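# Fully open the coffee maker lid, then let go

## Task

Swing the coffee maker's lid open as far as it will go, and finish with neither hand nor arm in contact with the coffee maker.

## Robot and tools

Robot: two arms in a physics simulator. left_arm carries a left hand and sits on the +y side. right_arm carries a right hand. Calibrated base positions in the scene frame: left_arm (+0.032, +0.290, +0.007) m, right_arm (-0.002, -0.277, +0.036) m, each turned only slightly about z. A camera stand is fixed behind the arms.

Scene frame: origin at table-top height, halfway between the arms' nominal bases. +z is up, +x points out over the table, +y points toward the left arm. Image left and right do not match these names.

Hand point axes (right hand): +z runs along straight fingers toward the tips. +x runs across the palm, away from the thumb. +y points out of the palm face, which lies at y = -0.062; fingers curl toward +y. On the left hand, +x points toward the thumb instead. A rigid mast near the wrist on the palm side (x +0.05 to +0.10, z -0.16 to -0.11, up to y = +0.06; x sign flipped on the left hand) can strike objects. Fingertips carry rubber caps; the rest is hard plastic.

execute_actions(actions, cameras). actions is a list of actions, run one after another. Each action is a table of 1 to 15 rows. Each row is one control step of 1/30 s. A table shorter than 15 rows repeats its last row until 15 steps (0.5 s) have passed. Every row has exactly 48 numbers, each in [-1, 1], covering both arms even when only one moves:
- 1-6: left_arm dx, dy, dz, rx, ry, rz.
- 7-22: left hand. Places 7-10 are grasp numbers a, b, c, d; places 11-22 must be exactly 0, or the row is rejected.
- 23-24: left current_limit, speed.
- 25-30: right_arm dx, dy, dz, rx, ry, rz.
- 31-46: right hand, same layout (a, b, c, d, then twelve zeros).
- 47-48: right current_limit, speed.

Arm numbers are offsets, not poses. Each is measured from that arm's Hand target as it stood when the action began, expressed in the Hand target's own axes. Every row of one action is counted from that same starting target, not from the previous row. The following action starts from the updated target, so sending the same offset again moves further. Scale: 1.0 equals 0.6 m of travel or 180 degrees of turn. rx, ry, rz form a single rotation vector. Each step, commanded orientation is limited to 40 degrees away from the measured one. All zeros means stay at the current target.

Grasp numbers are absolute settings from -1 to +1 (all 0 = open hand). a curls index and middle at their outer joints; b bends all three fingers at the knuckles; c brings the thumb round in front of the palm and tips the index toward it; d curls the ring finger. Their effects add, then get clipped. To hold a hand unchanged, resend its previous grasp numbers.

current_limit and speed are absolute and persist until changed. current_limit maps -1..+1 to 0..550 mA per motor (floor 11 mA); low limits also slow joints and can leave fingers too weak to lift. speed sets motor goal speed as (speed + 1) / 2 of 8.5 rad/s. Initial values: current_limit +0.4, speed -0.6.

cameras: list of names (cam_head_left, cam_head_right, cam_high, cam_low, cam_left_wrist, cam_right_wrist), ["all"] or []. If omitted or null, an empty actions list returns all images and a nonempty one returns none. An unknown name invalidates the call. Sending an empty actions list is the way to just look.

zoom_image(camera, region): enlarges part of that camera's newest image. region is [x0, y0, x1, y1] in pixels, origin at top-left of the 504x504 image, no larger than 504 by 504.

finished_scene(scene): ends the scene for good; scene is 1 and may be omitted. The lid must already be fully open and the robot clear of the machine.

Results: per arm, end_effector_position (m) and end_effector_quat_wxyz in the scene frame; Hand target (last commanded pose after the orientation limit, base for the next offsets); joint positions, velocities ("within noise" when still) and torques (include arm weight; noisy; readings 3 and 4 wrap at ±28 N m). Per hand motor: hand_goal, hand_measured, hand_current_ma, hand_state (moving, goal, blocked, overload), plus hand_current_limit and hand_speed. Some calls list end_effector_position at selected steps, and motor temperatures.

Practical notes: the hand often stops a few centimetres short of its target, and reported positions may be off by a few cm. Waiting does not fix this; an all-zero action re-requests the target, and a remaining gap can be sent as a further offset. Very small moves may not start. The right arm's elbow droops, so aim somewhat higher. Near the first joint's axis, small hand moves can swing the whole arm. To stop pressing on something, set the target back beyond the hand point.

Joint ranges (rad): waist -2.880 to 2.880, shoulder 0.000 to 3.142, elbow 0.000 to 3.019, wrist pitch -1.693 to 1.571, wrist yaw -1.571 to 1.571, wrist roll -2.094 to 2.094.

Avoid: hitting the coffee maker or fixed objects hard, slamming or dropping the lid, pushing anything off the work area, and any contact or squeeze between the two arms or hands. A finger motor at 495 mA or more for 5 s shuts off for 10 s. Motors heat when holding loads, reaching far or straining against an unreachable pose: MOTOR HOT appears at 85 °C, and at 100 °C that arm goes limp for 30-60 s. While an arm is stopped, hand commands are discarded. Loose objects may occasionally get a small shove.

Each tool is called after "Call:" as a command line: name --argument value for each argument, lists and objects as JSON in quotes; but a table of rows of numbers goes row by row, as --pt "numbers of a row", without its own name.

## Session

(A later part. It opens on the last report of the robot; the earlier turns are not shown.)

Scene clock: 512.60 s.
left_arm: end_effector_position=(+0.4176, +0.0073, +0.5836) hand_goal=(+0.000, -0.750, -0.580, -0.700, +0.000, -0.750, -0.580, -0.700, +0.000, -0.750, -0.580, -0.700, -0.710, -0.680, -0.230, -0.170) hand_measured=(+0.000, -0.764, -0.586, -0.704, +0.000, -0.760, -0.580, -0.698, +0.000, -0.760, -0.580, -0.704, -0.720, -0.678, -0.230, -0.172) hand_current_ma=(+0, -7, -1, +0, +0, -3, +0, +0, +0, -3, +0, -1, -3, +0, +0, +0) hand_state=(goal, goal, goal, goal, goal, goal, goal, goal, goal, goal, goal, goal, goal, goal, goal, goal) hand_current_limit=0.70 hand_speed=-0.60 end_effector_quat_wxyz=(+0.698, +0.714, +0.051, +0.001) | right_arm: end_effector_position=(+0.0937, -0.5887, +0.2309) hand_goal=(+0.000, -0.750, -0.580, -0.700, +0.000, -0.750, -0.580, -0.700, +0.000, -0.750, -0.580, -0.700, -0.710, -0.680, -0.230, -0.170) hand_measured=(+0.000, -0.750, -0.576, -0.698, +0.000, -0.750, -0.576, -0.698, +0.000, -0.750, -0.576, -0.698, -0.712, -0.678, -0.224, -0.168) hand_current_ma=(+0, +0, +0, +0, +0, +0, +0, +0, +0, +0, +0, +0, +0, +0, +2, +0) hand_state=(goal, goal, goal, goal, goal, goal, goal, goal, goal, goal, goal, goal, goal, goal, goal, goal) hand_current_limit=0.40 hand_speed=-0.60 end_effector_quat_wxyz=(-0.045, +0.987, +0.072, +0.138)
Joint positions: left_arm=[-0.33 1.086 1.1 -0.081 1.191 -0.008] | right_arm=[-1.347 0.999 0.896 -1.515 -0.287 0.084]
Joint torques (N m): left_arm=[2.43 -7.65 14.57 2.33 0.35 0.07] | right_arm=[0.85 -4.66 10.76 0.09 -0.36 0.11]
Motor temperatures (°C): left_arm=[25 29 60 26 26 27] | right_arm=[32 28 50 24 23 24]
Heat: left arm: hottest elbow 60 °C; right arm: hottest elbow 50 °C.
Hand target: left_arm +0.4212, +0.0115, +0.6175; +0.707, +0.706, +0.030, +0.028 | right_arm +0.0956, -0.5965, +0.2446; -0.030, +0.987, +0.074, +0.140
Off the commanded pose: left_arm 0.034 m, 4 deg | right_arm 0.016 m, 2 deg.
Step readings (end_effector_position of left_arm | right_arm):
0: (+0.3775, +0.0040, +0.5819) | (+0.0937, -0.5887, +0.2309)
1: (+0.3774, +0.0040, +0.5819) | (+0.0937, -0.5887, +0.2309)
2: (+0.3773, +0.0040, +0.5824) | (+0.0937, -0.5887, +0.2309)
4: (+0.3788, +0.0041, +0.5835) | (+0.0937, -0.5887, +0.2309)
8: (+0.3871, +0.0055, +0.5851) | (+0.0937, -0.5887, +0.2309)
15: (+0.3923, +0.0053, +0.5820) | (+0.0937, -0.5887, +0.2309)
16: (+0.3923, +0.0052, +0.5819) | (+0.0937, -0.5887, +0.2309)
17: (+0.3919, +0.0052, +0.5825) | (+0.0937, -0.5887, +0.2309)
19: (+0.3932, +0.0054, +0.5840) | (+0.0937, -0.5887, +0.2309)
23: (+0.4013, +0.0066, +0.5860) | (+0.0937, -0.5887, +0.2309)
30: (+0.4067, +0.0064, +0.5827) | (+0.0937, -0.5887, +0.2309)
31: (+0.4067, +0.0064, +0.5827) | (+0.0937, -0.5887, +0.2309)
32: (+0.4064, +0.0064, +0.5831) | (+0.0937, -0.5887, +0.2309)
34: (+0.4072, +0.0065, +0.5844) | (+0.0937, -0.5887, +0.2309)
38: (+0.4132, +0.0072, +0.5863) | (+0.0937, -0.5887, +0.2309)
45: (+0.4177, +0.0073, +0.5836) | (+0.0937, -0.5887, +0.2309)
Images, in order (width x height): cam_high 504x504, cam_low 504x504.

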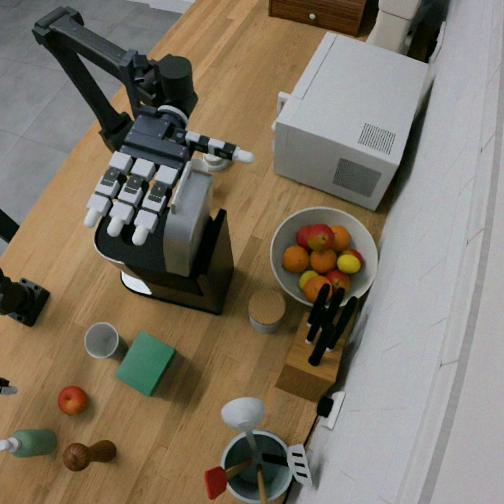

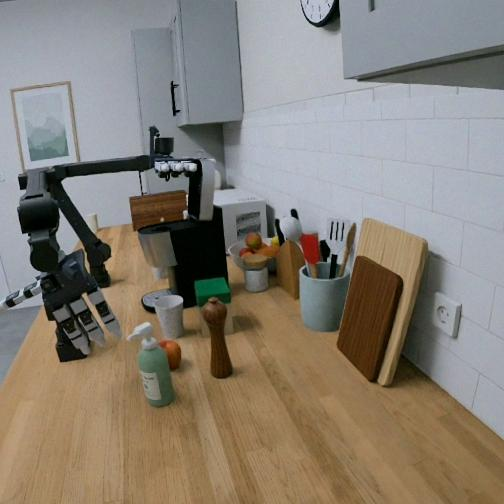

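Call:
execute_actions --actions '[[[0.025,0,0,0,0,0,0,0,0,0,0,0,0,0,0,0,0,0,0,0,0,0,0.7,-0.6,0,0,0,0,0,0,0,0,0,0,0,0,0,0,0,0,0,0,0,0,0,0,0.4,-0.6]],[[0.025,0,0,0,0,0,0,0,0,0,0,0,0,0,0,0,0,0,0,0,0,0,0.7,-0.6,0,0,0,0,0,0,0,0,0,0,0,0,0,0,0,0,0,0,0,0,0,0,0.4,-0.6]]]' --cameras '["cam_low","cam_high","cam_left_wrist"]'

Call:
zoom_image --camera "cam_low" --region '[120, 140, 240, 260]'

Call:
zoom_image --camera "cam_high" --region '[80, 140, 250, 310]'

Scene clock: 520.33 s.
left_arm: end_effector_position=(+0.4355, +0.0073, +0.5914) hand_goal=(+0.000, -0.750, -0.580, -0.700, +0.000, -0.750, -0.580, -0.700, +0.000, -0.750, -0.580, -0.700, -0.710, -0.680, -0.230, -0.170) hand_measured=(+0.000, -0.764, -0.586, -0.704, +0.000, -0.760, -0.580, -0.698, +0.000, -0.760, -0.580, -0.704, -0.720, -0.678, -0.230, -0.172) hand_current_ma=(+0, -7, -1, +0, +0, -3, +0, +0, +0, -3, +0, -1, -3, +0, +0, +0) hand_state=(goal, goal, goal, goal, goal, goal, goal, goal, goal, goal, goal, goal, goal, goal, goal, goal) hand_current_limit=0.70 hand_speed=-0.60 end_effector_quat_wxyz=(+0.701, +0.712, +0.039, -0.001) | right_arm: end_effector_position=(+0.0937, -0.5887, +0.2309) hand_goal=(+0.000, -0.750, -0.580, -0.700, +0.000, -0.750, -0.580, -0.700, +0.000, -0.750, -0.580, -0.700, -0.710, -0.680, -0.230, -0.170) hand_measured=(+0.000, -0.750, -0.576, -0.698, +0.000, -0.750, -0.576, -0.698, +0.000, -0.750, -0.576, -0.698, -0.712, -0.678, -0.224, -0.168) hand_current_ma=(+0, +0, +0, +0, +0, +0, +0, +0, +0, +0, +0, +0, +0, +0, +2, +0) hand_state=(goal, goal, goal, goal, goal, goal, goal, goal, goal, goal, goal, goal, goal, goal, goal, goal) hand_current_limit=0.40 hand_speed=-0.60 end_effector_quat_wxyz=(-0.045, +0.987, +0.072, +0.138)
Joint positions: left_arm=[-0.311 1.143 1.154 -0.063 1.229 -0.008] | right_arm=[-1.347 0.999 0.896 -1.515 -0.287 0.084]
Joint torques (N m): left_arm=[3.14 -6.77 14.56 2.37 -0.08 0.07] | right_arm=[0.85 -4.66 10.77 0.1 -0.35 0.12]
Motor temperatures (°C): left_arm=[25 29 61 26 26 27] | right_arm=[32 28 50 24 23 24]
Heat: left arm: hottest elbow 61 °C; right arm: hottest elbow 50 °C.
Hand target: left_arm +0.4511, +0.0138, +0.6172; +0.707, +0.706, +0.030, +0.027 | right_arm +0.0956, -0.5965, +0.2446; -0.030, +0.987, +0.074, +0.140
Off the commanded pose: left_arm 0.031 m, 4 deg | right_arm 0.016 m, 2 deg.
Step readings (end_effector_position of left_arm | right_arm):
0: (+0.4176, +0.0073, +0.5836) | (+0.0937, -0.5887, +0.2309)
1: (+0.4175, +0.0073, +0.5836) | (+0.0937, -0.5887, +0.2309)
2: (+0.4175, +0.0072, +0.5839) | (+0.0937, -0.5887, +0.2309)
4: (+0.4192, +0.0073, +0.5853) | (+0.0937, -0.5887, +0.2309)
8: (+0.4264, +0.0082, +0.5869) | (+0.0937, -0.5887, +0.2309)
15: (+0.4257, +0.0078, +0.5873) | (+0.0937, -0.5887, +0.2309)
16: (+0.4257, +0.0080, +0.5873) | (+0.0937, -0.5887, +0.2309)
17: (+0.4257, +0.0079, +0.5877) | (+0.0937, -0.5887, +0.2309)
19: (+0.4264, +0.0073, +0.5889) | (+0.0937, -0.5887, +0.2309)
23: (+0.4314, +0.0068, +0.5911) | (+0.0937, -0.5887, +0.2309)
30: (+0.4356, +0.0073, +0.5914) | (+0.0937, -0.5887, +0.2309)
camera_calibration:
cam_left_wrist: T_world_to_cam=[[-0.819718, -0.014608, -0.572582, 0.659065], [0.384815, 0.7264, -0.569439, 0.123432], [0.424241, -0.687117, -0.589821, 0.294731], [0, 0, 0, 1]] pos_world=[0.367712, 0.122481, 0.621494]
Images, in order (width x height): cam_high 504x504, cam_low 504x504, cam_left_wrist 504x504.

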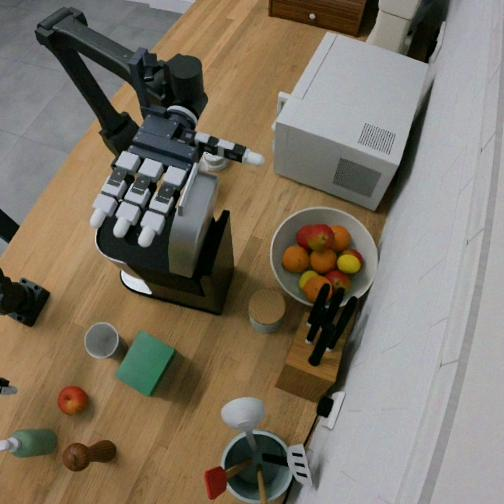

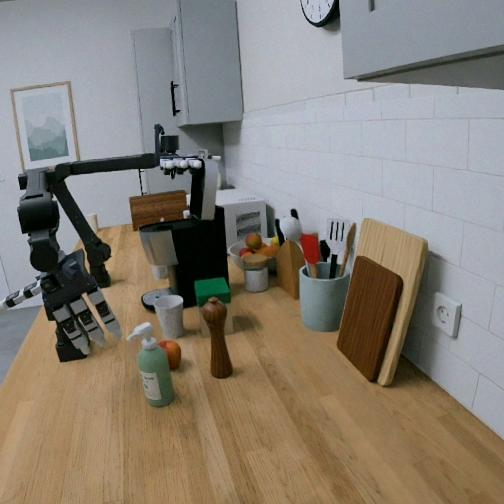

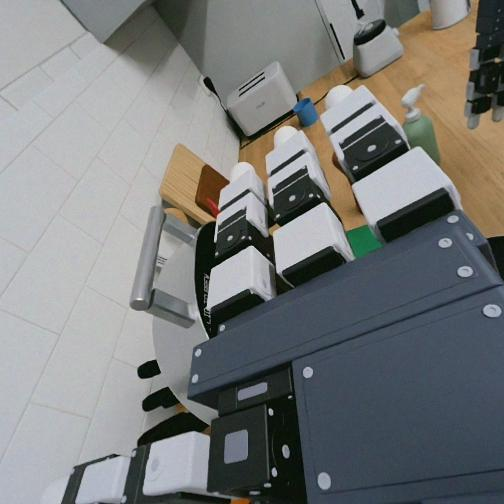

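Scaled by 4.200.

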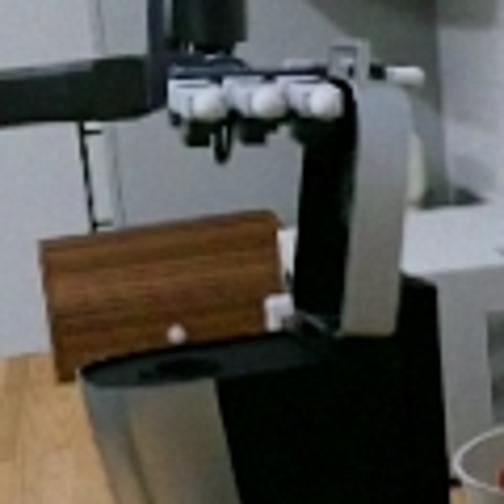

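Scaled by 2.965.

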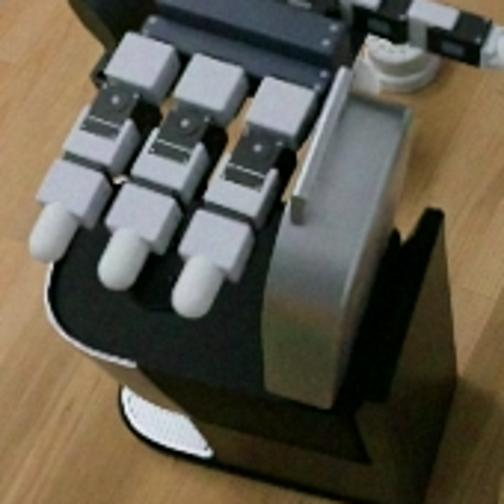

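Call:
execute_actions --actions '[[[-0.03,0,0,0,0,0,0,0,0,0,0,0,0,0,0,0,0,0,0,0,0,0,0.7,-0.6,0,0,0,0,0,0,0,0,0,0,0,0,0,0,0,0,0,0,0,0,0,0,0.4,-0.6]],[[-0.03,0,0,0,0,0,0,0,0,0,0,0,0,0,0,0,0,0,0,0,0,0,0.7,-0.6,0,0,0,0,0,0,0,0,0,0,0,0,0,0,0,0,0,0,0,0,0,0,0.4,-0.6]],[[-0.05,0,0,0,0,0,0,0,0,0,0,0,0,0,0,0,0,0,0,0,0,0,0.7,-0.6,0,0,0,0,0,0,0,0,0,0,0,0,0,0,0,0,0,0,0,0,0,0,0.4,-0.6]],[[-0.06,0,0,0,0,0,0,0,0,0,0,0,0,0,0,0,0,0,0,0,0,0,0.7,-0.6,0,0,0,0,0,0,0,0,0,0,0,0,0,0,0,0,0,0,0,0,0,0,0.4,-0.6]]]' --cameras '["cam_low","cam_high"]'

Call:
zoom_image --camera "cam_low" --region '[120, 140, 240, 260]'

Call:
zoom_image --camera "cam_high" --region '[80, 140, 250, 310]'

Scene clock: 533.33 s.
left_arm: end_effector_position=(+0.3524, +0.0094, +0.6217) hand_goal=(+0.000, -0.750, -0.580, -0.700, +0.000, -0.750, -0.580, -0.700, +0.000, -0.750, -0.580, -0.700, -0.710, -0.680, -0.230, -0.170) hand_measured=(+0.000, -0.764, -0.586, -0.704, +0.000, -0.760, -0.580, -0.698, +0.000, -0.760, -0.580, -0.704, -0.720, -0.678, -0.230, -0.172) hand_current_ma=(+0, -7, -1, +0, +0, -3, +0, +0, +0, -3, +0, -1, -3, +0, +0, +0) hand_state=(goal, goal, goal, goal, goal, goal, goal, goal, goal, goal, goal, goal, goal, goal, goal, goal) hand_current_limit=0.70 hand_speed=-0.60 end_effector_quat_wxyz=(+0.708, +0.704, +0.031, +0.033) | right_arm: end_effector_position=(+0.0937, -0.5887, +0.2309) hand_goal=(+0.000, -0.750, -0.580, -0.700, +0.000, -0.750, -0.580, -0.700, +0.000, -0.750, -0.580, -0.700, -0.710, -0.680, -0.230, -0.170) hand_measured=(+0.000, -0.750, -0.576, -0.698, +0.000, -0.750, -0.576, -0.698, +0.000, -0.750, -0.576, -0.698, -0.712, -0.678, -0.224, -0.168) hand_current_ma=(+0, +0, +0, +0, +0, +0, +0, +0, +0, +0, +0, +0, +0, +0, +2, +0) hand_state=(goal, goal, goal, goal, goal, goal, goal, goal, goal, goal, goal, goal, goal, goal, goal, goal) hand_current_limit=0.40 hand_speed=-0.60 end_effector_quat_wxyz=(-0.045, +0.987, +0.072, +0.138)
Joint positions: left_arm=[-0.394 0.932 1.07 -0.125 1.11 -0.008] | right_arm=[-1.347 0.999 0.896 -1.515 -0.287 0.084]
Joint torques (N m): left_arm=[0.38 -6.36 9.17 1.46 -0.04 0.07] | right_arm=[0.91 -4.72 10.78 0.1 -0.36 0.11]
Motor temperatures (°C): left_arm=[25 29 58 26 26 27] | right_arm=[32 27 51 24 23 24]
Heat: left arm: hottest elbow 58 °C; right arm: hottest elbow 51 °C.
Hand target: left_arm +0.3495, +0.0057, +0.6177; +0.707, +0.706, +0.030, +0.027 | right_arm +0.0956, -0.5965, +0.2446; -0.030, +0.987, +0.074, +0.140
Off the commanded pose: left_arm 0.006 m, 1 deg | right_arm 0.016 m, 2 deg.
Step readings (end_effector_position of left_arm | right_arm):
0: (+0.4355, +0.0073, +0.5914) | (+0.0937, -0.5887, +0.2309)
1: (+0.4355, +0.0073, +0.5914) | (+0.0937, -0.5887, +0.2309)
2: (+0.4356, +0.0073, +0.5914) | (+0.0937, -0.5887, +0.2309)
4: (+0.4360, +0.0074, +0.5913) | (+0.0937, -0.5887, +0.2309)
8: (+0.4362, +0.0077, +0.5920) | (+0.0937, -0.5887, +0.2309)
15: (+0.4332, +0.0087, +0.5952) | (+0.0937, -0.5887, +0.2309)
16: (+0.4326, +0.0089, +0.5959) | (+0.0937, -0.5887, +0.2309)
17: (+0.4321, +0.0093, +0.5969) | (+0.0937, -0.5887, +0.2309)
19: (+0.4303, +0.0104, +0.6000) | (+0.0937, -0.5887, +0.2309)
23: (+0.4223, +0.0123, +0.6086) | (+0.0937, -0.5887, +0.2309)
30: (+0.4196, +0.0136, +0.6122) | (+0.0937, -0.5887, +0.2309)
31: (+0.4199, +0.0137, +0.6121) | (+0.0937, -0.5887, +0.2309)
32: (+0.4196, +0.0134, +0.6125) | (+0.0937, -0.5887, +0.2309)
34: (+0.4171, +0.0127, +0.6120) | (+0.0937, -0.5887, +0.2309)
38: (+0.4028, +0.0124, +0.6129) | (+0.0937, -0.5887, +0.2309)
45: (+0.3884, +0.0128, +0.6226) | (+0.0937, -0.5887, +0.2309)
46: (+0.3884, +0.0128, +0.6224) | (+0.0937, -0.5887, +0.2309)
47: (+0.3887, +0.0126, +0.6214) | (+0.0937, -0.5887, +0.2309)
49: (+0.3860, +0.0115, +0.6162) | (+0.0937, -0.5887, +0.2309)
53: (+0.3685, +0.0077, +0.6112) | (+0.0937, -0.5887, +0.2309)
60: (+0.3520, +0.0095, +0.6222) | (+0.0937, -0.5887, +0.2309)
Images, in order (width x height): cam_high 504x504, cam_low 504x504.

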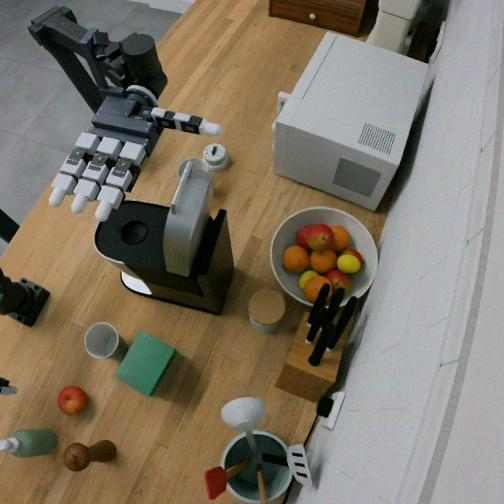

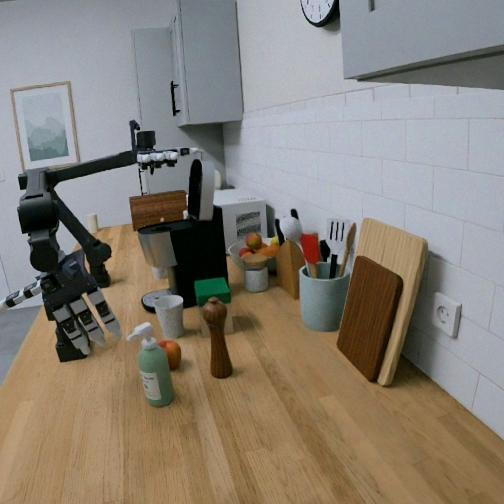

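Scaled by 4.200.

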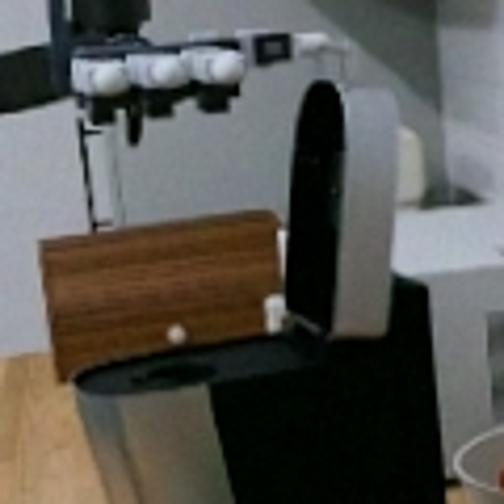

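Scaled by 2.965.

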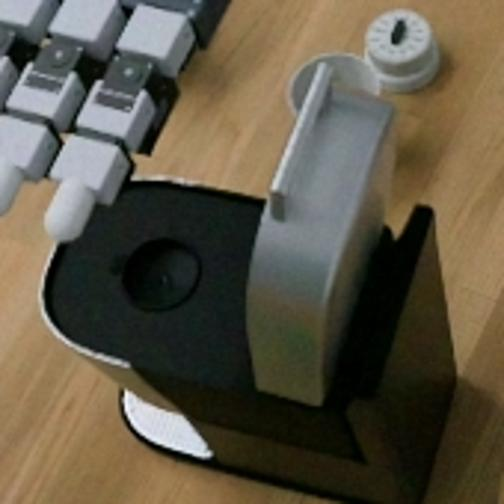

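The lid is at its stop: pushing on it moved the whole machine and did not open it any further. The hand is now clear of the coffee maker.

Call:
finished_scene --scene 1

The scene is finished: the task was done.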